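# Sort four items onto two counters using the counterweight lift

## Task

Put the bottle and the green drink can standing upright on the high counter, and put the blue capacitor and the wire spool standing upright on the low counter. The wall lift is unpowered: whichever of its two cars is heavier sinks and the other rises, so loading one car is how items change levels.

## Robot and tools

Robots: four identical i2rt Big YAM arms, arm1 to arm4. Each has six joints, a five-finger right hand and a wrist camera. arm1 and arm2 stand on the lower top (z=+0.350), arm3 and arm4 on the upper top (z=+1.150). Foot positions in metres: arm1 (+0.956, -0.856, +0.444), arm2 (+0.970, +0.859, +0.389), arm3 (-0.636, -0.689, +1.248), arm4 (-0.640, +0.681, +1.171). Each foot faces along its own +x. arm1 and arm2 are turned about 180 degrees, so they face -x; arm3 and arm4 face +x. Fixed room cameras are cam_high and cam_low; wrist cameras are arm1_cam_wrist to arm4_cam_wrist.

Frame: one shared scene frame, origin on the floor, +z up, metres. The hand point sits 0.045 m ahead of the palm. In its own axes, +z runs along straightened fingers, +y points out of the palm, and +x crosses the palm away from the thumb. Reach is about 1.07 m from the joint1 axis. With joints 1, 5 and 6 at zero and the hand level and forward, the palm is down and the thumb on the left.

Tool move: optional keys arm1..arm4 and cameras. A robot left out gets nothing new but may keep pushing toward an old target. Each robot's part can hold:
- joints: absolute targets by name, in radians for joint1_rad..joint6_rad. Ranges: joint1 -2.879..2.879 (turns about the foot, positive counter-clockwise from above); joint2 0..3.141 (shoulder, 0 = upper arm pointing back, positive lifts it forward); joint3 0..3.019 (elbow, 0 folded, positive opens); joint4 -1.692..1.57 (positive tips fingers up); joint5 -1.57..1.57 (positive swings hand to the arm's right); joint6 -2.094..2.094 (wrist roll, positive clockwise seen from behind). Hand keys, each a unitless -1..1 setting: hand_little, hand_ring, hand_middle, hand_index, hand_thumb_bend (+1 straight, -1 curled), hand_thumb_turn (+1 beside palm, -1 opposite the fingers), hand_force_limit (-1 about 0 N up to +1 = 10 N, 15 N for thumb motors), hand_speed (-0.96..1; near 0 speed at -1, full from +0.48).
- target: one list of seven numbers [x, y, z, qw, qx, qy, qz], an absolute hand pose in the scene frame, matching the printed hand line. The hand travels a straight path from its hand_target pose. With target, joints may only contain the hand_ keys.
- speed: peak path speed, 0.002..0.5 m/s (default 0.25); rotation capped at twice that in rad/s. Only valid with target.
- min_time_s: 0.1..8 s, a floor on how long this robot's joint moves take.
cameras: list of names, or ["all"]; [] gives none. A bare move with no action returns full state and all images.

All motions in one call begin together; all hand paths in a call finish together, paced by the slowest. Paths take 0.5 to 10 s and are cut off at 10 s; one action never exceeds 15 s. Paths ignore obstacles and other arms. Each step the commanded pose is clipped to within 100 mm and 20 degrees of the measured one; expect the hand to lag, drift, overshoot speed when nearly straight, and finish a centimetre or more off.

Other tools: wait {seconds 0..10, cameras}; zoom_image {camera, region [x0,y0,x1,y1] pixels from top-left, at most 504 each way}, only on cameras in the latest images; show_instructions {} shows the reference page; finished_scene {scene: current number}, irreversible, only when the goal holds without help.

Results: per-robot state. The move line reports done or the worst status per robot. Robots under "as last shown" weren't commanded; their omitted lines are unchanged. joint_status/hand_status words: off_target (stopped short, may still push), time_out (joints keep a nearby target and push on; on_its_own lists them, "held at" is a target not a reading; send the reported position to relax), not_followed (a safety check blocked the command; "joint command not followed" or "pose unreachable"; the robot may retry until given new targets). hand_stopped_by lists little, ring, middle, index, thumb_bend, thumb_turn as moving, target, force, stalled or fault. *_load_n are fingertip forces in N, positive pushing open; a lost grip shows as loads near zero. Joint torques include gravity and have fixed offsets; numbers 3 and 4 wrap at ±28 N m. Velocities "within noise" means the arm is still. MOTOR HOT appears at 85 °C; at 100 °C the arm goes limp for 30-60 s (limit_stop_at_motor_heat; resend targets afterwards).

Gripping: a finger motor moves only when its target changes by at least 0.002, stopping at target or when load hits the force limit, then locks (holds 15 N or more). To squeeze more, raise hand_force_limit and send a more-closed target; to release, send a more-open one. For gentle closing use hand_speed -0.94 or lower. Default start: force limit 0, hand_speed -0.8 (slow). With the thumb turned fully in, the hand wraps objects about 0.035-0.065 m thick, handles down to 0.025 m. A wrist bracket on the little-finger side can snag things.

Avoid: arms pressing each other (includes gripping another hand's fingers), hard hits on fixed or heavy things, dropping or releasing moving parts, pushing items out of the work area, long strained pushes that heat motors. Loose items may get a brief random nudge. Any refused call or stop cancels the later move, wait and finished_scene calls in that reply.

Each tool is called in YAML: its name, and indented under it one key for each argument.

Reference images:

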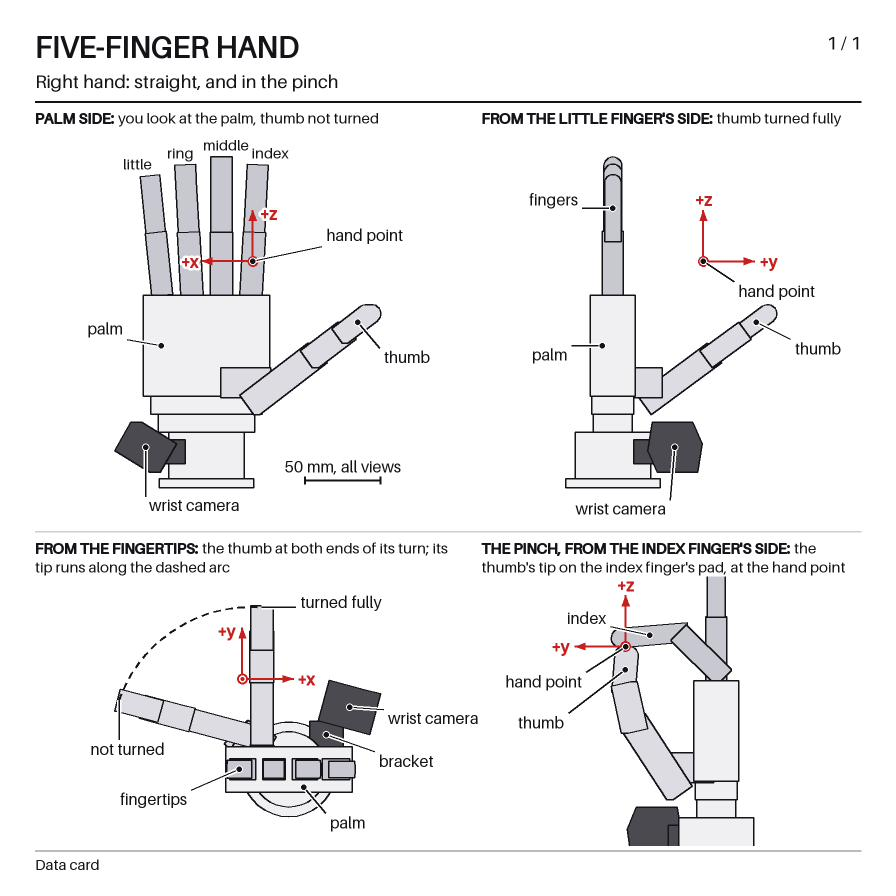

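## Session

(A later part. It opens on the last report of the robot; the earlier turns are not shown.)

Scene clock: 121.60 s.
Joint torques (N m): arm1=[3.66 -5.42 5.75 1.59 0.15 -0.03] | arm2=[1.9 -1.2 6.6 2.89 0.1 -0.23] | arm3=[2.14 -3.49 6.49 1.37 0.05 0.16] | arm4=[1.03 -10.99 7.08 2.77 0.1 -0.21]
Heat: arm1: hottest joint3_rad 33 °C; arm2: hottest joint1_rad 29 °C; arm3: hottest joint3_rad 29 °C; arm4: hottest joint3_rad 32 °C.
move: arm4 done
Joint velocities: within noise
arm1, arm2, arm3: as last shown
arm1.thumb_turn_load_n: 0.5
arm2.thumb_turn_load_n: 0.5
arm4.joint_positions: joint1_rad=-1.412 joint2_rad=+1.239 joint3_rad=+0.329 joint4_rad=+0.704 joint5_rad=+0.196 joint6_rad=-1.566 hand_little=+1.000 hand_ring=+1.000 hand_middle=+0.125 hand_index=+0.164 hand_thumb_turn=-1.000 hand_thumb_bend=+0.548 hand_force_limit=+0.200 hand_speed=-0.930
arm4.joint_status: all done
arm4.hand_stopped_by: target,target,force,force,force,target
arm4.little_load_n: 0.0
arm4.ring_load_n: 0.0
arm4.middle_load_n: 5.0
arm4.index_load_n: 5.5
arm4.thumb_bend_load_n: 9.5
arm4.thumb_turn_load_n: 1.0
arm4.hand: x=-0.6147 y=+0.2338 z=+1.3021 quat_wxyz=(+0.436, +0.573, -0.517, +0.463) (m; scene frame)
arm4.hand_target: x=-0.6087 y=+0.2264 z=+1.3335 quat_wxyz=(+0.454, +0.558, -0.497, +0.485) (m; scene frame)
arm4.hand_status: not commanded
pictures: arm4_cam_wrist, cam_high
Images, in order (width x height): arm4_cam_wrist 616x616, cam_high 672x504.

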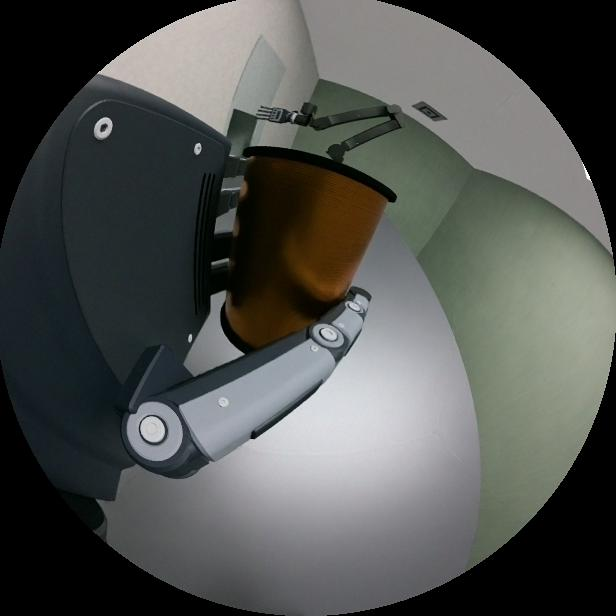

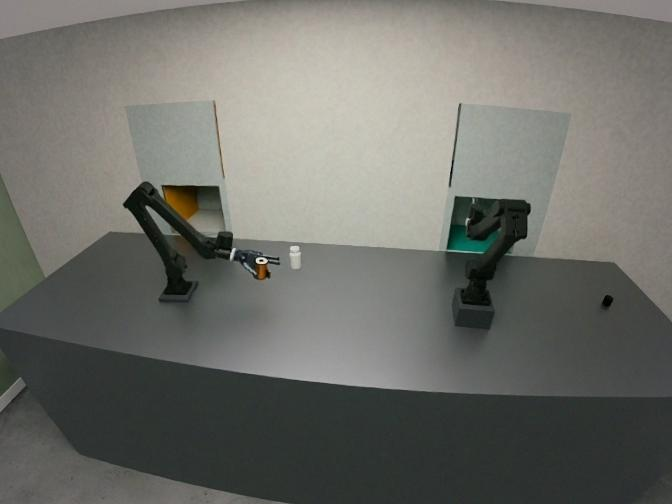

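move:
  arm4: {"joints":{"joint1_rad":0.345,"joint2_rad":1.0,"joint3_rad":0.3,"joint4_rad":0.68,"joint5_rad":0.22},"min_time_s":4}
  cameras: ["arm4_cam_wrist"]

Scene clock: 126.30 s.
Joint torques (N m): arm1=[3.6 -5.3 5.85 1.58 0.15 -0.02] | arm2=[2.32 -1.03 6.68 2.81 0.07 -0.23] | arm3=[2.14 -3.55 6.48 1.36 0.04 0.16] | arm4=[0.56 -8.7 7.9 2.77 0.09 -0.21]
Heat: arm1: hottest joint3_rad 33 °C; arm2: hottest joint1_rad 29 °C; arm3: hottest joint3_rad 29 °C; arm4: hottest joint3_rad 32 °C.
move: arm4 done
Joint velocities: within noise
arm1, arm2, arm3: as last shown
arm1.thumb_turn_load_n: 0.0
arm2.middle_load_n: -0.5
arm3.thumb_turn_load_n: 0.5
arm4.joint_positions: joint1_rad=+0.337 joint2_rad=+1.036 joint3_rad=+0.278 joint4_rad=+0.664 joint5_rad=+0.216 joint6_rad=-1.566 hand_little=+1.000 hand_ring=+1.000 hand_middle=+0.125 hand_index=+0.164 hand_thumb_turn=-1.000 hand_thumb_bend=+0.548 hand_force_limit=+0.200 hand_speed=-0.930
arm4.joint_status: all done
arm4.hand_stopped_by: target,target,force,force,force,target
arm4.little_load_n: 0.0
arm4.ring_load_n: 0.0
arm4.middle_load_n: 4.5
arm4.index_load_n: 6.0
arm4.thumb_bend_load_n: 10.0
arm4.thumb_turn_load_n: 1.0
arm4.hand: x=-0.2289 y=+0.7734 z=+1.3494 quat_wxyz=(-0.072, +0.729, +0.097, +0.674) (m; scene frame)
arm4.hand_target: x=-0.2254 y=+0.7784 z=+1.3804 quat_wxyz=(-0.077, +0.703, +0.096, +0.700) (m; scene frame)
arm4.hand_status: not commanded
pictures: arm4_cam_wrist
Images, in order (width x height): arm4_cam_wrist 616x616.

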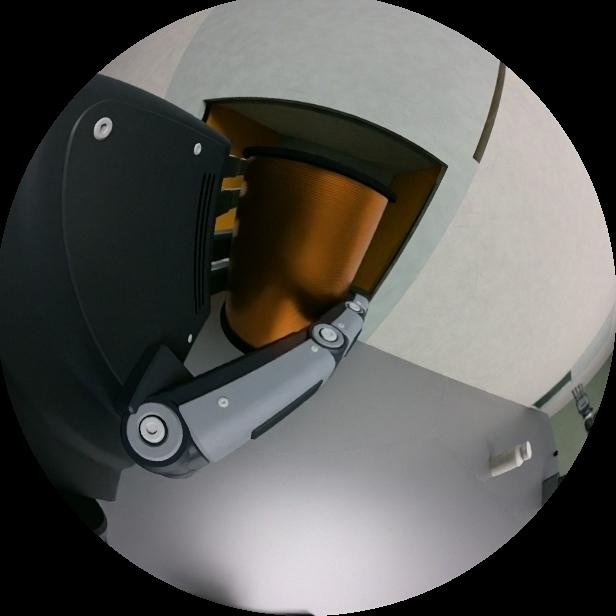

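move:
  arm4: {"target":[-0.03,0.848,1.36,0,0.6626,0,0.749],"speed":0.2}
  cameras: ["arm4_cam_wrist"]

Scene clock: 128.50 s.
Joint torques (N m): arm1=[3.43 -5.01 5.9 1.5 0.14 -0.05] | arm2=[1.61 -1.38 6.6 2.82 0.05 -0.24] | arm3=[2.14 -3.49 6.48 1.36 0.04 0.16] | arm4=[0.15 -17.26 9.01 3.79 0.01 -0.42]
Heat: arm1: hottest joint3_rad 33 °C; arm2: hottest joint1_rad 29 °C; arm3: hottest joint3_rad 29 °C; arm4: hottest joint3_rad 32 °C.
move: arm4 off_target
Joint velocities: within noise
arm1, arm2, arm3: as last shown
arm2.middle_load_n: 0.0
arm3.ring_load_n: 0.5
arm3.thumb_turn_load_n: 0.0
arm4.joint_positions: joint1_rad=+0.373 joint2_rad=+1.783 joint3_rad=+0.799 joint4_rad=+1.000 joint5_rad=+0.496 joint6_rad=-1.585 hand_little=+1.000 hand_ring=+1.000 hand_middle=+0.125 hand_index=+0.164 hand_thumb_turn=-1.000 hand_thumb_bend=+0.548 hand_force_limit=+0.200 hand_speed=-0.930
arm4.joint_status: not commanded
arm4.hand_stopped_by: target,target,force,force,force,target
arm4.little_load_n: 0.0
arm4.ring_load_n: 0.0
arm4.middle_load_n: 4.5
arm4.index_load_n: 5.5
arm4.thumb_bend_load_n: 10.0
arm4.thumb_turn_load_n: 1.0
arm4.hand: x=-0.0480 y=+0.8358 z=+1.3197 quat_wxyz=(+0.006, +0.697, +0.004, +0.717) (m; scene frame)
arm4.hand_target: x=-0.0330 y=+0.8469 z=+1.3602 quat_wxyz=(+0.000, +0.663, -0.001, +0.749) (m; scene frame)
arm4.hand_status: off_target (0.046 m and 5.5 deg from the pose sent, 0.213 m and 18.0 deg at the start)
pictures: arm4_cam_wrist
Images, in order (width x height): arm4_cam_wrist 616x616.

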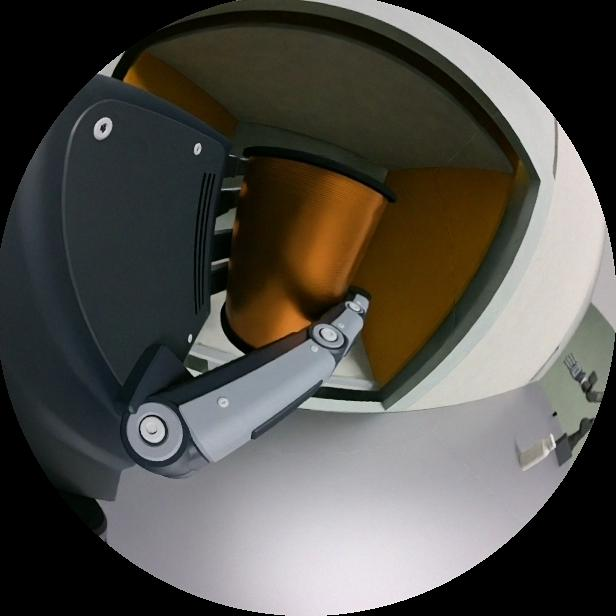

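move:
  arm4: {"target":[0.165,0.856,1.355,0,0.656,0,0.7548],"speed":0.15}
  cameras: ["arm4_cam_wrist"]

Scene clock: 130.90 s.
Joint torques (N m): arm1=[3.55 -5.6 5.86 1.58 0.12 -0.03] | arm2=[2.02 -1.55 6.74 2.86 0.09 -0.24] | arm3=[2.26 -3.49 6.49 1.37 0.04 0.15] | arm4=[-0.67 -25.05 11 2.67 -0.14 -0.32]
Heat: arm1: hottest joint3_rad 33 °C; arm2: hottest joint1_rad 29 °C; arm3: hottest joint3_rad 29 °C; arm4: hottest joint3_rad 32 °C.
move: arm4 off_target
Joint velocities: within noise
arm1, arm3: as last shown
arm2.joint_positions: joint1_rad=+0.137 joint2_rad=+0.927 joint3_rad=+0.276 joint4_rad=+0.690 joint5_rad=+0.243 joint6_rad=-1.560 hand_little=+1.000 hand_ring=+1.000 hand_middle=+1.000 hand_index=+1.000 hand_thumb_turn=-1.000 hand_thumb_bend=+1.000 hand_force_limit=+0.000 hand_speed=-0.300
arm2.joint_status: not commanded
arm2.hand_stopped_by: target,target,target,target,target,target
arm2.little_load_n: 0.0
arm2.ring_load_n: 0.0
arm2.middle_load_n: 0.5
arm2.index_load_n: 0.0
arm2.thumb_bend_load_n: 0.0
arm2.thumb_turn_load_n: 0.5
arm2.hand: x=+0.5545 y=+0.8720 z=+0.6101 quat_wxyz=(+0.720, -0.013, -0.694, +0.001) (m; scene frame)
arm2.hand_target: x=+0.5566 y=+0.8683 z=+0.6044 quat_wxyz=(+0.719, -0.006, -0.695, +0.000) (m; scene frame)
arm2.hand_status: not commanded
arm3.ring_load_n: 0.0
arm4.joint_positions: joint1_rad=+0.255 joint2_rad=+2.146 joint3_rad=+1.375 joint4_rad=+0.810 joint5_rad=+0.367 joint6_rad=-1.585 hand_little=+1.000 hand_ring=+1.000 hand_middle=+0.125 hand_index=+0.164 hand_thumb_turn=-1.000 hand_thumb_bend=+0.548 hand_force_limit=+0.200 hand_speed=-0.930
arm4.joint_status: not commanded
arm4.hand_stopped_by: target,target,force,force,force,target
arm4.little_load_n: 0.0
arm4.ring_load_n: 0.0
arm4.middle_load_n: 4.5
arm4.index_load_n: 5.5
arm4.thumb_bend_load_n: 10.0
arm4.thumb_turn_load_n: 1.0
arm4.hand: x=+0.1427 y=+0.8545 z=+1.3043 quat_wxyz=(+0.000, +0.689, +0.006, +0.724) (m; scene frame)
arm4.hand_target: x=+0.1602 y=+0.8546 z=+1.3555 quat_wxyz=(+0.000, +0.656, +0.000, +0.755) (m; scene frame)
arm4.hand_status: off_target (0.055 m and 5.2 deg from the pose sent, 0.217 m and 6.5 deg at the start)
pictures: arm4_cam_wrist
Images, in order (width x height): arm4_cam_wrist 616x616.

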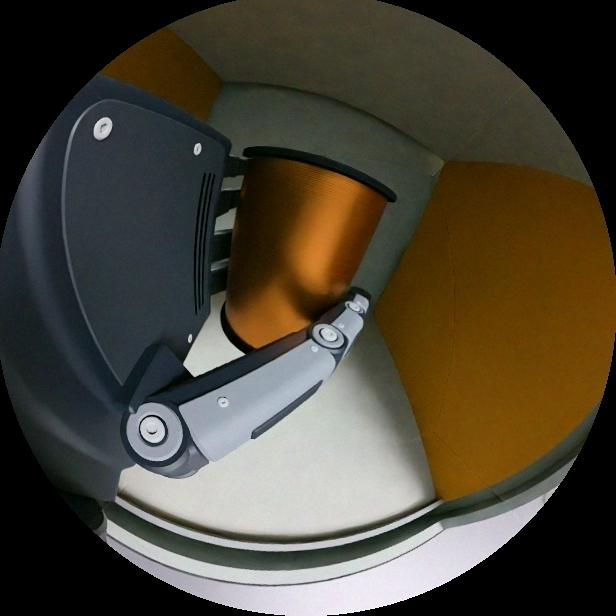

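move:
  arm4: {"target":[0.163,0.852,1.295,0,0.656,0,0.7548],"speed":0.12}
  cameras: ["arm4_cam_wrist"]

Scene clock: 132.50 s.
Joint torques (N m): arm1=[3.9 -5.19 5.86 1.77 0.14 -0.06] | arm2=[2.26 -1.61 6.65 2.85 0.06 -0.28] | arm3=[2.14 -3.55 6.5 1.36 0.04 0.15] | arm4=[-1.03 -26.99 9.18 3.92 -0.12 -0.31]
Heat: arm1: hottest joint3_rad 33 °C; arm2: hottest joint1_rad 29 °C; arm3: hottest joint3_rad 29 °C; arm4: hottest joint3_rad 32 °C.
move: arm4 off_target
Joint velocities: within noise
arm1, arm2, arm3: as last shown
arm2.middle_load_n: 0.0
arm2.thumb_turn_load_n: 0.0
arm4.joint_positions: joint1_rad=+0.255 joint2_rad=+2.263 joint3_rad=+1.375 joint4_rad=+0.898 joint5_rad=+0.363 joint6_rad=-1.585 hand_little=+1.000 hand_ring=+1.000 hand_middle=+0.125 hand_index=+0.164 hand_thumb_turn=-1.000 hand_thumb_bend=+0.548 hand_force_limit=+0.200 hand_speed=-0.930
arm4.joint_status: not commanded
arm4.hand_stopped_by: target,target,force,force,force,target
arm4.little_load_n: 0.0
arm4.ring_load_n: 0.0
arm4.middle_load_n: 4.5
arm4.index_load_n: 5.5
arm4.thumb_bend_load_n: 10.0
arm4.thumb_turn_load_n: 1.5
arm4.hand: x=+0.1415 y=+0.8537 z=+1.2349 quat_wxyz=(+0.003, +0.699, +0.011, +0.715) (m; scene frame)
arm4.hand_target: x=+0.1587 y=+0.8506 z=+1.2949 quat_wxyz=(+0.001, +0.656, +0.000, +0.754) (m; scene frame)
arm4.hand_status: off_target (0.064 m and 6.8 deg from the pose sent, 0.022 m and 5.2 deg at the start)
pictures: arm4_cam_wrist
Images, in order (width x height): arm4_cam_wrist 616x616.

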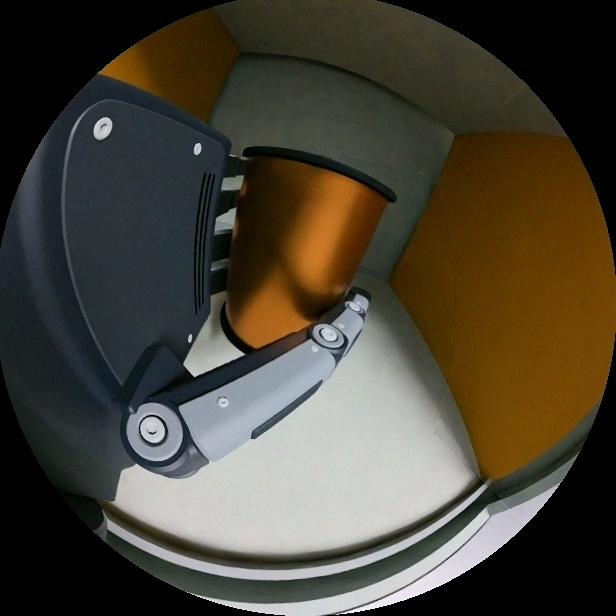

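move:
  arm4: {"target":[0.163,0.852,1.265,0,0.656,0,0.7548],"speed":0.06}
  cameras: ["arm4_cam_wrist"]

Scene clock: 134.00 s.
Joint torques (N m): arm1=[3.31 -5.36 5.75 1.61 0.16 0] | arm2=[2.37 -1.14 6.6 2.81 0.09 -0.24] | arm3=[2.2 -3.55 6.49 1.36 0.04 0.16] | arm4=[-1.03 -26.58 9.26 3.97 -0.11 -0.31]
Heat: arm1: hottest joint3_rad 33 °C; arm2: hottest joint1_rad 29 °C; arm3: hottest joint3_rad 29 °C; arm4: hottest joint3_rad 33 °C.
move: arm4 off_target
Joint velocities: within noise
arm1, arm2, arm3: as last shown
arm1.thumb_bend_load_n: -0.5
arm3.thumb_turn_load_n: 0.5
arm4.joint_positions: joint1_rad=+0.255 joint2_rad=+2.312 joint3_rad=+1.375 joint4_rad=+0.949 joint5_rad=+0.363 joint6_rad=-1.585 hand_little=+1.000 hand_ring=+1.000 hand_middle=+0.125 hand_index=+0.164 hand_thumb_turn=-1.000 hand_thumb_bend=+0.548 hand_force_limit=+0.200 hand_speed=-0.930
arm4.joint_status: not commanded
arm4.hand_stopped_by: target,target,force,force,force,target
arm4.little_load_n: 0.0
arm4.ring_load_n: 0.0
arm4.middle_load_n: 4.5
arm4.index_load_n: 5.5
arm4.thumb_bend_load_n: 9.5
arm4.thumb_turn_load_n: 1.0
arm4.hand: x=+0.1391 y=+0.8524 z=+1.2092 quat_wxyz=(+0.002, +0.698, +0.010, +0.716) (m; scene frame)
arm4.hand_target: x=+0.1586 y=+0.8506 z=+1.2655 quat_wxyz=(+0.001, +0.656, +0.000, +0.755) (m; scene frame)
arm4.hand_status: off_target (0.061 m and 6.7 deg from the pose sent, 0.037 m and 6.8 deg at the start)
pictures: arm4_cam_wrist
Images, in order (width x height): arm4_cam_wrist 616x616.

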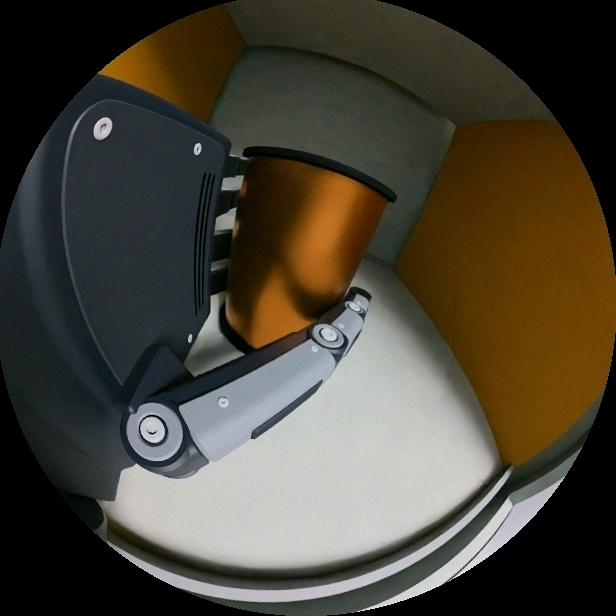

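move:
  arm4: {"target":[0.163,0.852,1.245,0,0.656,0,0.7548],"speed":0.06}

Scene clock: 135.23 s.
Joint torques (N m): arm1=[3.49 -5.48 5.75 1.58 0.15 -0.05] | arm2=[2.26 -1.61 6.65 2.77 0.09 -0.23] | arm3=[2.14 -3.55 6.49 1.37 0.04 0.16] | arm4=[-0.97 -24.82 9.29 3.75 -0.11 -0.3]
Heat: arm1: hottest joint3_rad 33 °C; arm2: hottest joint1_rad 29 °C; arm3: hottest joint3_rad 29 °C; arm4: hottest joint3_rad 33 °C.
move: arm4 off_target
Joint velocities: within noise
arm1, arm2: as last shown
arm1.thumb_bend_load_n: 0.0
arm2.index_load_n: -0.5
arm3.joint_positions: joint1_rad=+0.087 joint2_rad=+0.960 joint3_rad=+0.266 joint4_rad=+0.714 joint5_rad=+0.218 joint6_rad=-1.566 hand_little=+1.000 hand_ring=+1.000 hand_middle=+1.000 hand_index=+1.000 hand_thumb_turn=-1.000 hand_thumb_bend=+1.000 hand_force_limit=+0.200 hand_speed=-0.500
arm3.joint_status: not commanded
arm3.hand_stopped_by: target,target,target,target,target,target
arm3.little_load_n: 0.0
arm3.ring_load_n: 0.0
arm3.middle_load_n: 0.0
arm3.index_load_n: 0.0
arm3.thumb_bend_load_n: 0.0
arm3.thumb_turn_load_n: 0.5
arm3.hand: x=-0.2274 y=-0.7768 z=+1.4569 quat_wxyz=(+0.064, +0.697, -0.067, +0.711) (m; scene frame)
arm3.hand_target: x=-0.2308 y=-0.7796 z=+1.4537 quat_wxyz=(+0.063, +0.700, -0.074, +0.708) (m; scene frame)
arm3.hand_status: not commanded
arm4.joint_positions: joint1_rad=+0.255 joint2_rad=+2.334 joint3_rad=+1.384 joint4_rad=+0.982 joint5_rad=+0.363 joint6_rad=-1.585 hand_little=+1.000 hand_ring=+1.000 hand_middle=+0.125 hand_index=+0.164 hand_thumb_turn=-1.000 hand_thumb_bend=+0.548 hand_force_limit=+0.200 hand_speed=-0.930
arm4.joint_status: not commanded
arm4.hand_stopped_by: target,target,force,force,force,target
arm4.little_load_n: 0.0
arm4.ring_load_n: -0.5
arm4.middle_load_n: 4.5
arm4.index_load_n: 5.0
arm4.thumb_bend_load_n: 9.5
arm4.thumb_turn_load_n: 1.0
arm4.hand: x=+0.1407 y=+0.8529 z=+1.2044 quat_wxyz=(+0.000, +0.691, +0.008, +0.723) (m; scene frame)
arm4.hand_target: x=+0.1595 y=+0.8509 z=+1.2455 quat_wxyz=(+0.000, +0.656, +0.000, +0.754) (m; scene frame)
arm4.hand_status: off_target (0.046 m and 5.5 deg from the pose sent, 0.043 m and 6.7 deg at the start)
pictures: none

move:
  arm4: {"target":[0.158,0.852,1.222,0,0.6688,0,0.7434],"speed":0.12,"joints":{"hand_speed":0.2,"hand_index":1,"hand_middle":1,"hand_thumb_bend":1}}

move:
  arm4: {"target":[-0.13,0.852,1.24,0,0.6688,0,0.7434],"speed":0.4}
  cameras: ["arm4_cam_wrist"]

Scene clock: 136.60 s.
Joint torques (N m): arm1=[3.31 -5.6 5.75 1.63 0.16 -0.02] | arm2=[1.9 -1.73 6.65 2.78 0.07 -0.25] | arm3=[2.14 -3.55 6.5 1.35 0.04 0.16] | arm4=[-0.85 -22.95 7.54 2.19 -0.1 -0.03]
Heat: arm1: hottest joint3_rad 33 °C; arm2: hottest joint1_rad 29 °C; arm3: hottest joint3_rad 29 °C; arm4: hottest joint3_rad 33 °C.
move: arm4 done
Joint velocities: within noise
arm1.joint_positions: joint1_rad=+0.331 joint2_rad=+1.187 joint3_rad=+0.084 joint4_rad=+1.117 joint5_rad=+0.282 joint6_rad=-1.578 hand_little=+1.000 hand_ring=+1.000 hand_middle=+1.000 hand_index=+1.000 hand_thumb_turn=-1.000 hand_thumb_bend=+1.000 hand_force_limit=-0.200 hand_speed=-0.500
arm1.joint_status: not commanded
arm1.hand_stopped_by: target,target,target,target,target,target
arm1.little_load_n: 0.0
arm1.ring_load_n: 0.0
arm1.middle_load_n: 0.0
arm1.index_load_n: 0.0
arm1.thumb_bend_load_n: 0.0
arm1.thumb_turn_load_n: 0.5
arm1.hand: x=+0.5776 y=-0.8439 z=+0.5785 quat_wxyz=(-0.707, +0.004, +0.707, +0.003) (m; scene frame)
arm1.hand_target: x=+0.5800 y=-0.8480 z=+0.5789 quat_wxyz=(-0.707, +0.000, +0.707, +0.000) (m; scene frame)
arm1.hand_status: not commanded
arm2, arm3: as last shown
arm2.index_load_n: 0.0
arm4.joint_positions: joint1_rad=+0.254 joint2_rad=+2.334 joint3_rad=+1.412 joint4_rad=+1.007 joint5_rad=+0.365 joint6_rad=-1.595 hand_little=+1.000 hand_ring=+1.000 hand_middle=+1.000 hand_index=+1.000 hand_thumb_turn=-1.000 hand_thumb_bend=+1.000 hand_force_limit=+0.200 hand_speed=+0.200
arm4.joint_status: all done
arm4.hand_stopped_by: target,target,target,target,target,target
arm4.little_load_n: 0.0
arm4.ring_load_n: 0.0
arm4.middle_load_n: 0.0
arm4.index_load_n: 0.0
arm4.thumb_bend_load_n: 0.0
arm4.thumb_turn_load_n: 0.5
arm4.hand: x=+0.1491 y=+0.8556 z=+1.2237 quat_wxyz=(-0.002, +0.673, +0.004, +0.739) (m; scene frame)
arm4.hand_target: x=+0.1575 y=+0.8517 z=+1.2219 quat_wxyz=(+0.000, +0.669, +0.000, +0.743) (m; scene frame)
arm4.hand_status: done (0.010 m and 0.9 deg from the pose sent, 0.025 m and 3.6 deg at the start)
pictures: none

Scene clock: 138.20 s.
Joint torques (N m): arm1=[3.6 -4.95 5.97 1.55 0.14 -0.03] | arm2=[1.9 -1.79 6.64 2.74 0.05 -0.25] | arm3=[2.14 -3.55 6.49 1.36 0.04 0.16] | arm4=[0.62 -17.08 2.07 2.54 -0.06 -0.09]
Heat: arm1: hottest joint3_rad 33 °C; arm2: hottest joint1_rad 29 °C; arm3: hottest joint3_rad 29 °C; arm4: hottest joint3_rad 33 °C.
move: arm4 off_target
Joint velocities: within noise
arm1, arm2, arm3: as last shown
arm1.thumb_turn_load_n: 0.0
arm2.little_load_n: 0.5
arm4.joint_positions: joint1_rad=+0.503 joint2_rad=+2.027 joint3_rad=+0.634 joint4_rad=+1.481 joint5_rad=+0.629 joint6_rad=-1.620 hand_little=+1.000 hand_ring=+1.000 hand_middle=+1.000 hand_index=+1.000 hand_thumb_turn=-1.000 hand_thumb_bend=+1.000 hand_force_limit=+0.200 hand_speed=+0.200
arm4.joint_status: not commanded
arm4.hand_stopped_by: target,target,target,target,target,target
arm4.little_load_n: 0.0
arm4.ring_load_n: 0.0
arm4.middle_load_n: 0.0
arm4.index_load_n: 0.0
arm4.thumb_bend_load_n: 0.0
arm4.thumb_turn_load_n: 0.5
arm4.hand: x=-0.1277 y=+0.8477 z=+1.2306 quat_wxyz=(+0.004, +0.676, -0.001, +0.737) (m; scene frame)
arm4.hand_target: x=-0.1299 y=+0.8520 z=+1.2399 quat_wxyz=(+0.000, +0.669, +0.000, +0.743) (m; scene frame)
arm4.hand_status: off_target (0.011 m and 1.3 deg from the pose sent, 0.280 m and 0.9 deg at the start)
pictures: arm4_cam_wrist
Images, in order (width x height): arm4_cam_wrist 616x616.

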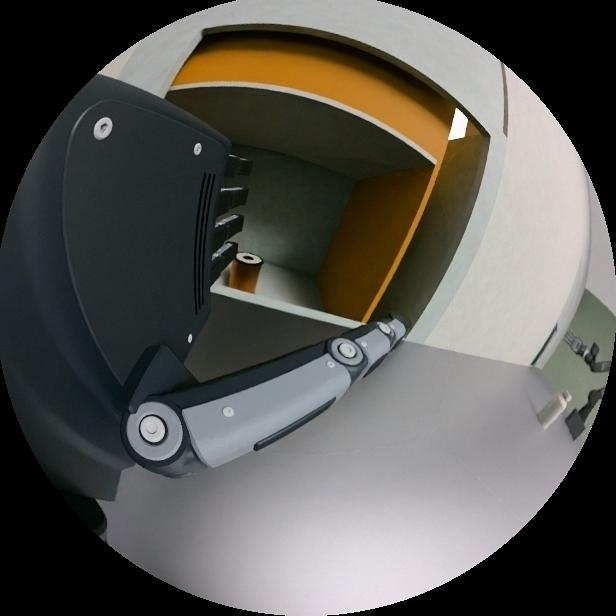

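move:
  arm4: {"joints":{"joint2_rad":1.05,"joint3_rad":0.26,"joint4_rad":0.8},"min_time_s":2.5}
  arm2: {"target":[0.50,0.855,0.47,0.7071,0,-0.7071,0],"speed":0.2}
  cameras: ["arm2_cam_wrist","arm3_cam_wrist"]

Scene clock: 141.50 s.
Joint torques (N m): arm1=[3.72 -5.71 5.83 1.59 0.13 -0.02] | arm2=[2.02 -6.77 3.64 2.91 0 -0.24] | arm3=[2.14 -3.55 6.49 1.36 0.04 0.16] | arm4=[0.73 -6.12 5.89 1.54 -0.03 -0.11]
Heat: arm1: hottest joint3_rad 33 °C; arm2: hottest joint1_rad 29 °C; arm3: hottest joint3_rad 29 °C; arm4: hottest joint3_rad 32 °C.
move: arm2 done; arm4 done
Joint velocities: within noise
arm1, arm3: as last shown
arm1.thumb_turn_load_n: 0.5
arm2.joint_positions: joint1_rad=+0.137 joint2_rad=+1.737 joint3_rad=+0.297 joint4_rad=+1.420 joint5_rad=+0.231 joint6_rad=-1.560 hand_little=+1.000 hand_ring=+1.000 hand_middle=+1.000 hand_index=+1.000 hand_thumb_turn=-1.000 hand_thumb_bend=+1.000 hand_force_limit=+0.000 hand_speed=-0.300
arm2.joint_status: not commanded
arm2.hand_stopped_by: target,target,target,target,target,target
arm2.little_load_n: 0.0
arm2.ring_load_n: 0.0
arm2.middle_load_n: 0.0
arm2.index_load_n: 0.0
arm2.thumb_bend_load_n: 0.0
arm2.thumb_turn_load_n: 0.5
arm2.hand: x=+0.5079 y=+0.8593 z=+0.4669 quat_wxyz=(+0.700, -0.004, -0.714, +0.000) (m; scene frame)
arm2.hand_target: x=+0.5003 y=+0.8551 z=+0.4699 quat_wxyz=(+0.707, +0.000, -0.707, +0.000) (m; scene frame)
arm2.hand_status: done (0.010 m and 1.2 deg from the pose sent, 0.151 m and 2.6 deg at the start)
arm4.joint_positions: joint1_rad=+0.503 joint2_rad=+1.059 joint3_rad=+0.262 joint4_rad=+0.809 joint5_rad=+0.629 joint6_rad=-1.620 hand_little=+1.000 hand_ring=+1.000 hand_middle=+1.000 hand_index=+1.000 hand_thumb_turn=-1.000 hand_thumb_bend=+1.000 hand_force_limit=+0.200 hand_speed=+0.200
arm4.joint_status: all done
arm4.hand_stopped_by: target,target,target,target,target,target
arm4.little_load_n: 0.0
arm4.ring_load_n: 0.0
arm4.middle_load_n: 0.0
arm4.index_load_n: 0.0
arm4.thumb_bend_load_n: 0.0
arm4.thumb_turn_load_n: 0.5
arm4.hand: x=-0.2564 y=+0.7577 z=+1.3707 quat_wxyz=(+0.020, +0.699, +0.016, +0.715) (m; scene frame)
arm4.hand_target: x=-0.2585 y=+0.7601 z=+1.3713 quat_wxyz=(+0.021, +0.699, +0.022, +0.714) (m; scene frame)
arm4.hand_status: not commanded
pictures: arm2_cam_wrist, arm3_cam_wrist
Images, in order (width x height): arm2_cam_wrist 616x616, arm3_cam_wrist 616x616.

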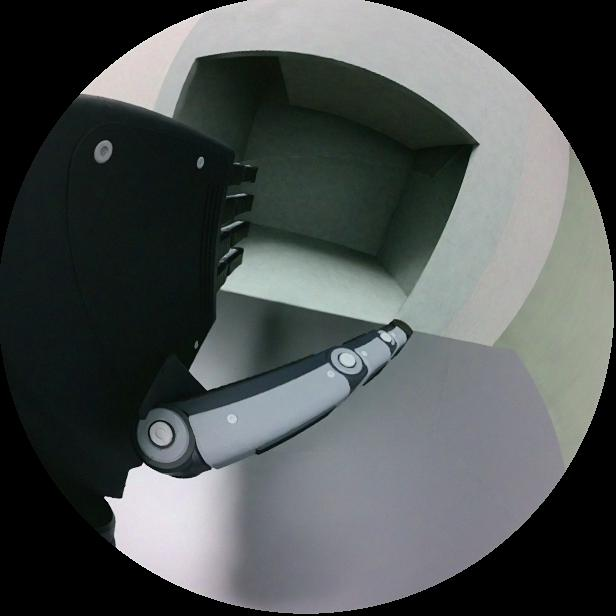

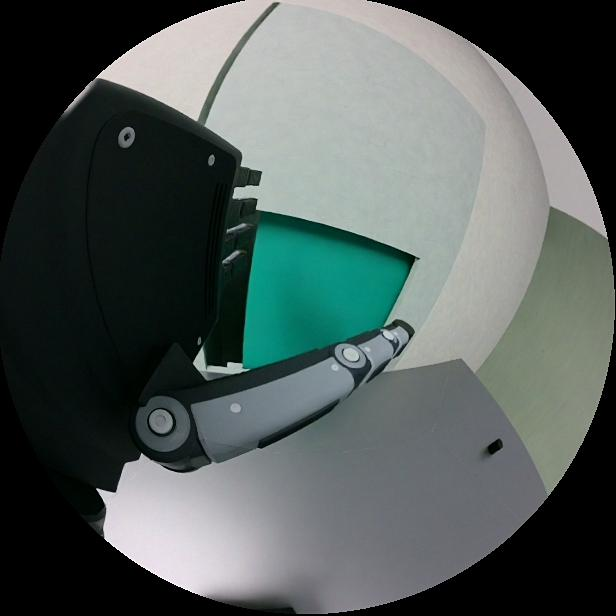

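wait:
  seconds: 1
  cameras: ["arm2_cam_wrist","arm3_cam_wrist"]

Scene clock: 142.67 s.
Joint torques (N m): arm1=[3.55 -5.42 5.71 1.54 0.15 -0.05] | arm2=[2.08 -7.12 3.55 2.89 0.01 -0.26] | arm3=[2.14 -3.55 6.49 1.36 0.04 0.16] | arm4=[0.67 -6.12 5.91 1.57 -0.03 -0.12]
Heat: arm1: hottest joint3_rad 33 °C; arm2: hottest joint1_rad 29 °C; arm3: hottest joint3_rad 29 °C; arm4: hottest joint3_rad 32 °C.
Joint velocities: within noise
arm1.joint_positions: joint1_rad=+0.331 joint2_rad=+1.187 joint3_rad=+0.084 joint4_rad=+1.117 joint5_rad=+0.282 joint6_rad=-1.578 hand_little=+1.000 hand_ring=+1.000 hand_middle=+1.000 hand_index=+1.000 hand_thumb_turn=-1.000 hand_thumb_bend=+1.000 hand_force_limit=-0.200 hand_speed=-0.500
arm1.joint_status: not commanded
arm1.hand_stopped_by: target,target,target,target,target,target
arm1.little_load_n: 0.0
arm1.ring_load_n: 0.0
arm1.middle_load_n: 0.0
arm1.index_load_n: 0.0
arm1.thumb_bend_load_n: 0.0
arm1.thumb_turn_load_n: 0.0
arm1.hand: x=+0.5776 y=-0.8439 z=+0.5785 quat_wxyz=(-0.707, +0.004, +0.707, +0.003) (m; scene frame)
arm1.hand_target: x=+0.5800 y=-0.8480 z=+0.5789 quat_wxyz=(-0.707, +0.000, +0.707, +0.000) (m; scene frame)
arm1.hand_status: not commanded
arm2.joint_positions: joint1_rad=+0.137 joint2_rad=+1.737 joint3_rad=+0.297 joint4_rad=+1.420 joint5_rad=+0.231 joint6_rad=-1.560 hand_little=+1.000 hand_ring=+1.000 hand_middle=+1.000 hand_index=+1.000 hand_thumb_turn=-1.000 hand_thumb_bend=+1.000 hand_force_limit=+0.000 hand_speed=-0.300
arm2.joint_status: not commanded
arm2.hand_stopped_by: target,target,target,target,target,target
arm2.little_load_n: 0.0
arm2.ring_load_n: 0.0
arm2.middle_load_n: 0.5
arm2.index_load_n: 0.0
arm2.thumb_bend_load_n: 0.0
arm2.thumb_turn_load_n: 0.0
arm2.hand: x=+0.5079 y=+0.8593 z=+0.4669 quat_wxyz=(+0.700, -0.004, -0.714, +0.000) (m; scene frame)
arm2.hand_target: x=+0.5003 y=+0.8551 z=+0.4699 quat_wxyz=(+0.707, +0.000, -0.707, +0.000) (m; scene frame)
arm2.hand_status: done (0.010 m and 1.2 deg from the pose sent, 0.151 m and 2.6 deg at the start)
arm3.joint_positions: joint1_rad=+0.087 joint2_rad=+0.960 joint3_rad=+0.266 joint4_rad=+0.714 joint5_rad=+0.218 joint6_rad=-1.566 hand_little=+1.000 hand_ring=+1.000 hand_middle=+1.000 hand_index=+1.000 hand_thumb_turn=-1.000 hand_thumb_bend=+1.000 hand_force_limit=+0.200 hand_speed=-0.500
arm3.joint_status: not commanded
arm3.hand_stopped_by: target,target,target,target,target,target
arm3.little_load_n: 0.0
arm3.ring_load_n: 0.0
arm3.middle_load_n: 0.0
arm3.index_load_n: 0.0
arm3.thumb_bend_load_n: 0.0
arm3.thumb_turn_load_n: 0.5
arm3.hand: x=-0.2274 y=-0.7768 z=+1.4569 quat_wxyz=(+0.064, +0.697, -0.067, +0.711) (m; scene frame)
arm3.hand_target: x=-0.2308 y=-0.7796 z=+1.4537 quat_wxyz=(+0.063, +0.700, -0.074, +0.708) (m; scene frame)
arm3.hand_status: not commanded
arm4.joint_positions: joint1_rad=+0.503 joint2_rad=+1.059 joint3_rad=+0.262 joint4_rad=+0.809 joint5_rad=+0.629 joint6_rad=-1.620 hand_little=+1.000 hand_ring=+1.000 hand_middle=+1.000 hand_index=+1.000 hand_thumb_turn=-1.000 hand_thumb_bend=+1.000 hand_force_limit=+0.200 hand_speed=+0.200
arm4.joint_status: all done
arm4.hand_stopped_by: target,target,target,target,target,target
arm4.little_load_n: 0.0
arm4.ring_load_n: 0.0
arm4.middle_load_n: 0.0
arm4.index_load_n: 0.0
arm4.thumb_bend_load_n: 0.0
arm4.thumb_turn_load_n: 0.5
arm4.hand: x=-0.2564 y=+0.7577 z=+1.3707 quat_wxyz=(+0.020, +0.699, +0.016, +0.715) (m; scene frame)
arm4.hand_target: x=-0.2585 y=+0.7601 z=+1.3713 quat_wxyz=(+0.021, +0.699, +0.022, +0.714) (m; scene frame)
arm4.hand_status: not commanded
wait: 1.00 s; at rest by 0.10 s
pictures: arm2_cam_wrist, arm3_cam_wrist
Images, in order (width x height): arm2_cam_wrist 616x616, arm3_cam_wrist 616x616.

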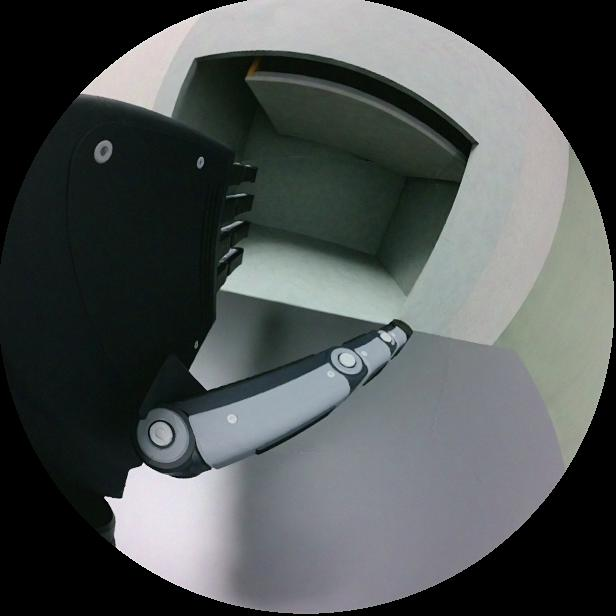

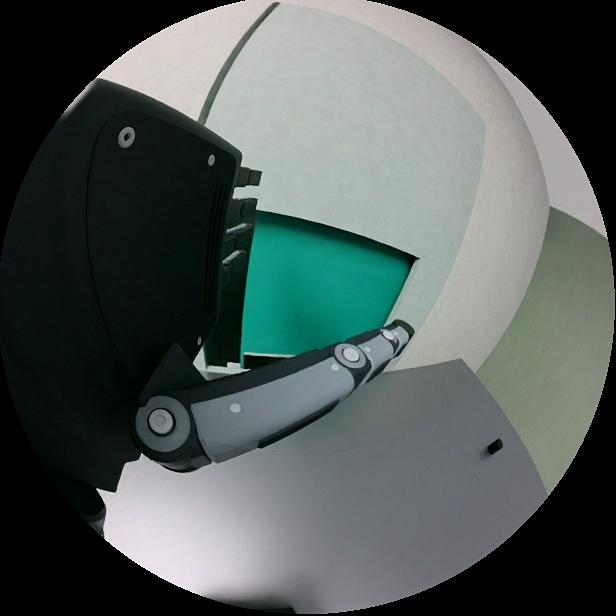

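move:
  arm3: {"target":[-0.17,-0.855,1.26,0,0.7071,0,0.7071],"speed":0.2}
  cameras: ["arm2_cam_wrist","arm3_cam_wrist"]

Scene clock: 144.83 s.
Joint torques (N m): arm1=[3.72 -5.01 5.72 1.58 0.14 -0.04] | arm2=[2.08 -6.83 3.69 2.81 0.02 -0.25] | arm3=[2.14 -9.76 2.22 3.08 -0.18 -0.1] | arm4=[0.79 -6.18 5.9 1.57 -0.03 -0.11]
Heat: arm1: hottest joint3_rad 33 °C; arm2: hottest joint1_rad 29 °C; arm3: hottest joint3_rad 29 °C; arm4: hottest joint3_rad 32 °C.
move: arm3 off_target
Joint velocities: within noise
arm1, arm2, arm4: as last shown
arm2.middle_load_n: 0.0
arm2.thumb_turn_load_n: 0.5
arm3.joint_positions: joint1_rad=-0.308 joint2_rad=+2.011 joint3_rad=+0.364 joint4_rad=+1.545 joint5_rad=-0.367 joint6_rad=-1.572 hand_little=+1.000 hand_ring=+1.000 hand_middle=+1.000 hand_index=+1.000 hand_thumb_turn=-1.000 hand_thumb_bend=+1.000 hand_force_limit=+0.200 hand_speed=-0.500
arm3.joint_status: not commanded
arm3.hand_stopped_by: target,target,target,target,target,target
arm3.little_load_n: 0.0
arm3.ring_load_n: 0.0
arm3.middle_load_n: 0.0
arm3.index_load_n: 0.0
arm3.thumb_bend_load_n: 0.0
arm3.thumb_turn_load_n: 0.0
arm3.hand: x=-0.1750 y=-0.8503 z=+1.2524 quat_wxyz=(-0.013, +0.740, -0.010, +0.672) (m; scene frame)
arm3.hand_target: x=-0.1699 y=-0.8551 z=+1.2605 quat_wxyz=(-0.004, +0.730, -0.002, +0.684) (m; scene frame)
arm3.hand_status: off_target (0.010 m and 5.8 deg from the pose sent, 0.219 m and 10.7 deg at the start; a joint's target at an end of its range on 23 of 55 steps)
arm4.little_load_n: 0.5
arm4.thumb_turn_load_n: 0.0
pictures: arm2_cam_wrist, arm3_cam_wrist
Images, in order (width x height): arm2_cam_wrist 616x616, arm3_cam_wrist 616x616.

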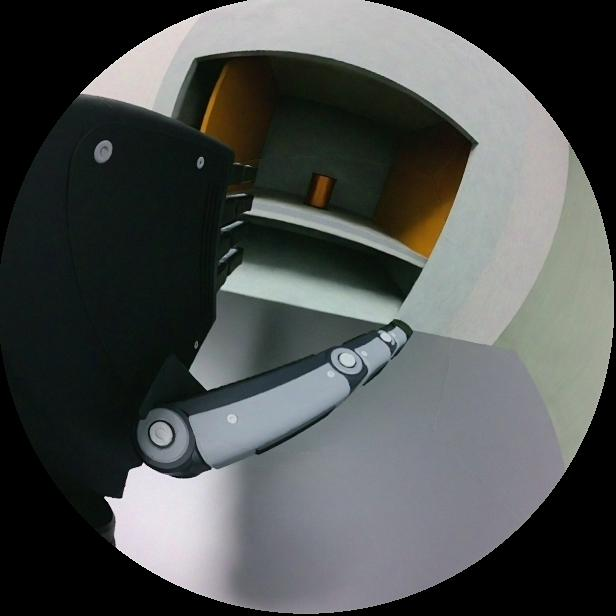

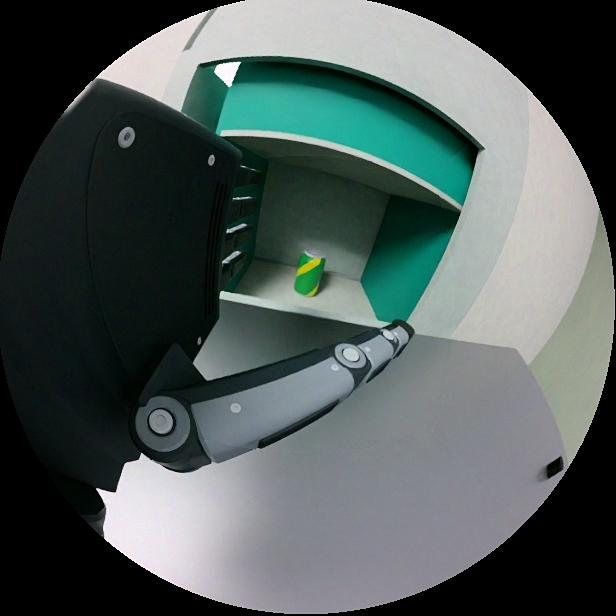

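wait:
  seconds: 1.5
  cameras: ["arm2_cam_wrist","arm3_cam_wrist"]

zoom_image:
  camera: "arm2_cam_wrist"
  region: [240, 150, 390, 300]

zoom_image:
  camera: "arm3_cam_wrist"
  region: [240, 160, 390, 310]

Scene clock: 146.77 s.
Joint torques (N m): arm1=[3.49 -5.6 5.76 1.68 0.15 -0.06] | arm2=[1.79 -6.65 3.69 2.8 0.01 -0.25] | arm3=[2.08 -9.7 2.22 3.08 -0.2 -0.1] | arm4=[0.67 -6.24 5.89 1.52 -0.03 -0.11]
Heat: arm1: hottest joint3_rad 33 °C; arm2: hottest joint1_rad 29 °C; arm3: hottest joint3_rad 29 °C; arm4: hottest joint3_rad 32 °C.
Joint velocities: within noise
arm1.joint_positions: joint1_rad=+0.331 joint2_rad=+1.187 joint3_rad=+0.084 joint4_rad=+1.117 joint5_rad=+0.282 joint6_rad=-1.578 hand_little=+1.000 hand_ring=+1.000 hand_middle=+1.000 hand_index=+1.000 hand_thumb_turn=-1.000 hand_thumb_bend=+1.000 hand_force_limit=-0.200 hand_speed=-0.500
arm1.joint_status: not commanded
arm1.hand_stopped_by: target,target,target,target,target,target
arm1.little_load_n: 0.0
arm1.ring_load_n: 0.0
arm1.middle_load_n: 0.0
arm1.index_load_n: 0.0
arm1.thumb_bend_load_n: 0.0
arm1.thumb_turn_load_n: 0.5
arm1.hand: x=+0.5776 y=-0.8439 z=+0.5785 quat_wxyz=(-0.707, +0.004, +0.707, +0.003) (m; scene frame)
arm1.hand_target: x=+0.5800 y=-0.8480 z=+0.5789 quat_wxyz=(-0.707, +0.000, +0.707, +0.000) (m; scene frame)
arm1.hand_status: not commanded
arm2.joint_positions: joint1_rad=+0.137 joint2_rad=+1.737 joint3_rad=+0.297 joint4_rad=+1.420 joint5_rad=+0.231 joint6_rad=-1.560 hand_little=+1.000 hand_ring=+1.000 hand_middle=+1.000 hand_index=+1.000 hand_thumb_turn=-1.000 hand_thumb_bend=+1.000 hand_force_limit=+0.000 hand_speed=-0.300
arm2.joint_status: not commanded
arm2.hand_stopped_by: target,target,target,target,target,target
arm2.little_load_n: 0.0
arm2.ring_load_n: 0.0
arm2.middle_load_n: 0.0
arm2.index_load_n: 0.5
arm2.thumb_bend_load_n: 0.0
arm2.thumb_turn_load_n: 0.5
arm2.hand: x=+0.5079 y=+0.8593 z=+0.4669 quat_wxyz=(+0.700, -0.004, -0.714, +0.000) (m; scene frame)
arm2.hand_target: x=+0.5003 y=+0.8551 z=+0.4699 quat_wxyz=(+0.707, +0.000, -0.707, +0.000) (m; scene frame)
arm2.hand_status: not commanded
arm3.joint_positions: joint1_rad=-0.308 joint2_rad=+2.011 joint3_rad=+0.364 joint4_rad=+1.545 joint5_rad=-0.367 joint6_rad=-1.572 hand_little=+1.000 hand_ring=+1.000 hand_middle=+1.000 hand_index=+1.000 hand_thumb_turn=-1.000 hand_thumb_bend=+1.000 hand_force_limit=+0.200 hand_speed=-0.500
arm3.joint_status: not commanded
arm3.hand_stopped_by: target,target,target,target,target,target
arm3.little_load_n: 0.0
arm3.ring_load_n: 0.0
arm3.middle_load_n: 0.0
arm3.index_load_n: 0.0
arm3.thumb_bend_load_n: 0.0
arm3.thumb_turn_load_n: 0.0
arm3.hand: x=-0.1750 y=-0.8503 z=+1.2524 quat_wxyz=(-0.013, +0.740, -0.010, +0.672) (m; scene frame)
arm3.hand_target: x=-0.1699 y=-0.8551 z=+1.2605 quat_wxyz=(-0.004, +0.730, -0.002, +0.684) (m; scene frame)
arm3.hand_status: off_target (0.010 m and 5.8 deg from the pose sent, 0.219 m and 10.7 deg at the start; a joint's target at an end of its range on 23 of 55 steps)
arm4.joint_positions: joint1_rad=+0.503 joint2_rad=+1.059 joint3_rad=+0.262 joint4_rad=+0.809 joint5_rad=+0.629 joint6_rad=-1.620 hand_little=+1.000 hand_ring=+1.000 hand_middle=+1.000 hand_index=+1.000 hand_thumb_turn=-1.000 hand_thumb_bend=+1.000 hand_force_limit=+0.200 hand_speed=+0.200
arm4.joint_status: not commanded
arm4.hand_stopped_by: target,target,target,target,target,target
arm4.little_load_n: 0.0
arm4.ring_load_n: 0.0
arm4.middle_load_n: 0.0
arm4.index_load_n: 0.0
arm4.thumb_bend_load_n: 0.0
arm4.thumb_turn_load_n: 0.5
arm4.hand: x=-0.2564 y=+0.7577 z=+1.3707 quat_wxyz=(+0.020, +0.699, +0.016, +0.715) (m; scene frame)
arm4.hand_target: x=-0.2585 y=+0.7601 z=+1.3713 quat_wxyz=(+0.021, +0.699, +0.022, +0.714) (m; scene frame)
arm4.hand_status: not commanded
wait: 1.50 s; at rest from the start
pictures: arm2_cam_wrist, arm3_cam_wrist
Images, in order (width x height): arm2_cam_wrist 616x616, arm3_cam_wrist 616x616.

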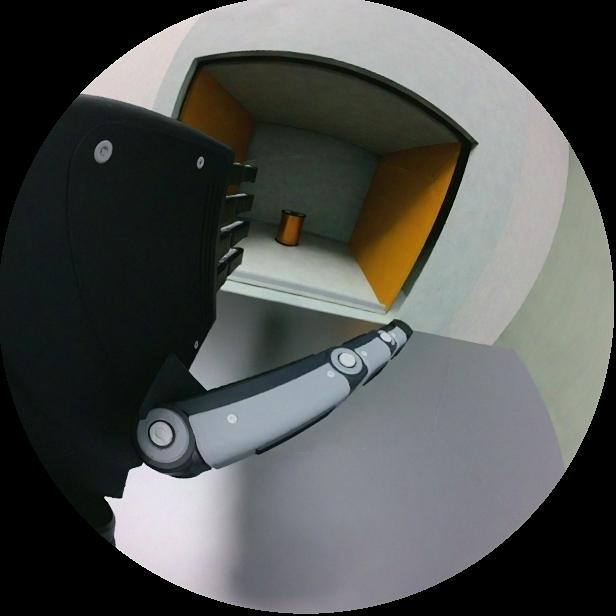

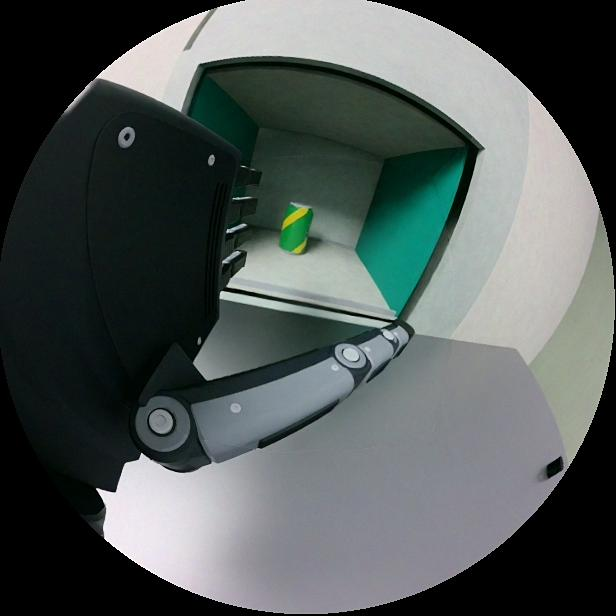

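Scaled by 3.360 from the camera's 616x616 image, which has a finer 880x880 frame.

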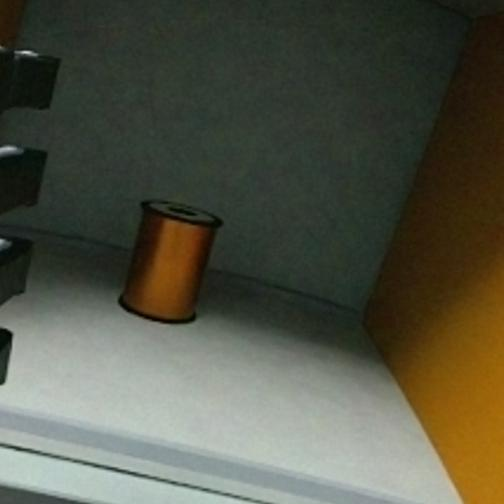

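Scaled by 3.360 from the camera's 616x616 image, which has a finer 880x880 frame.

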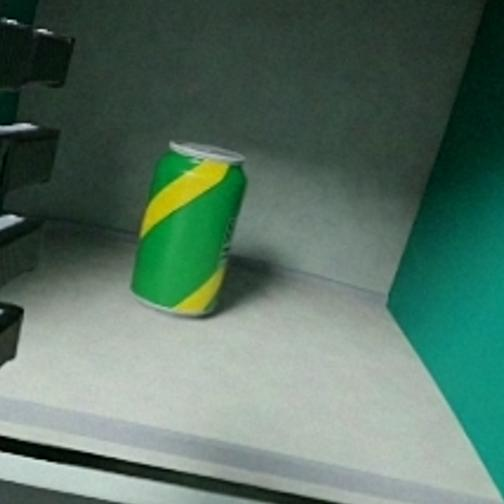

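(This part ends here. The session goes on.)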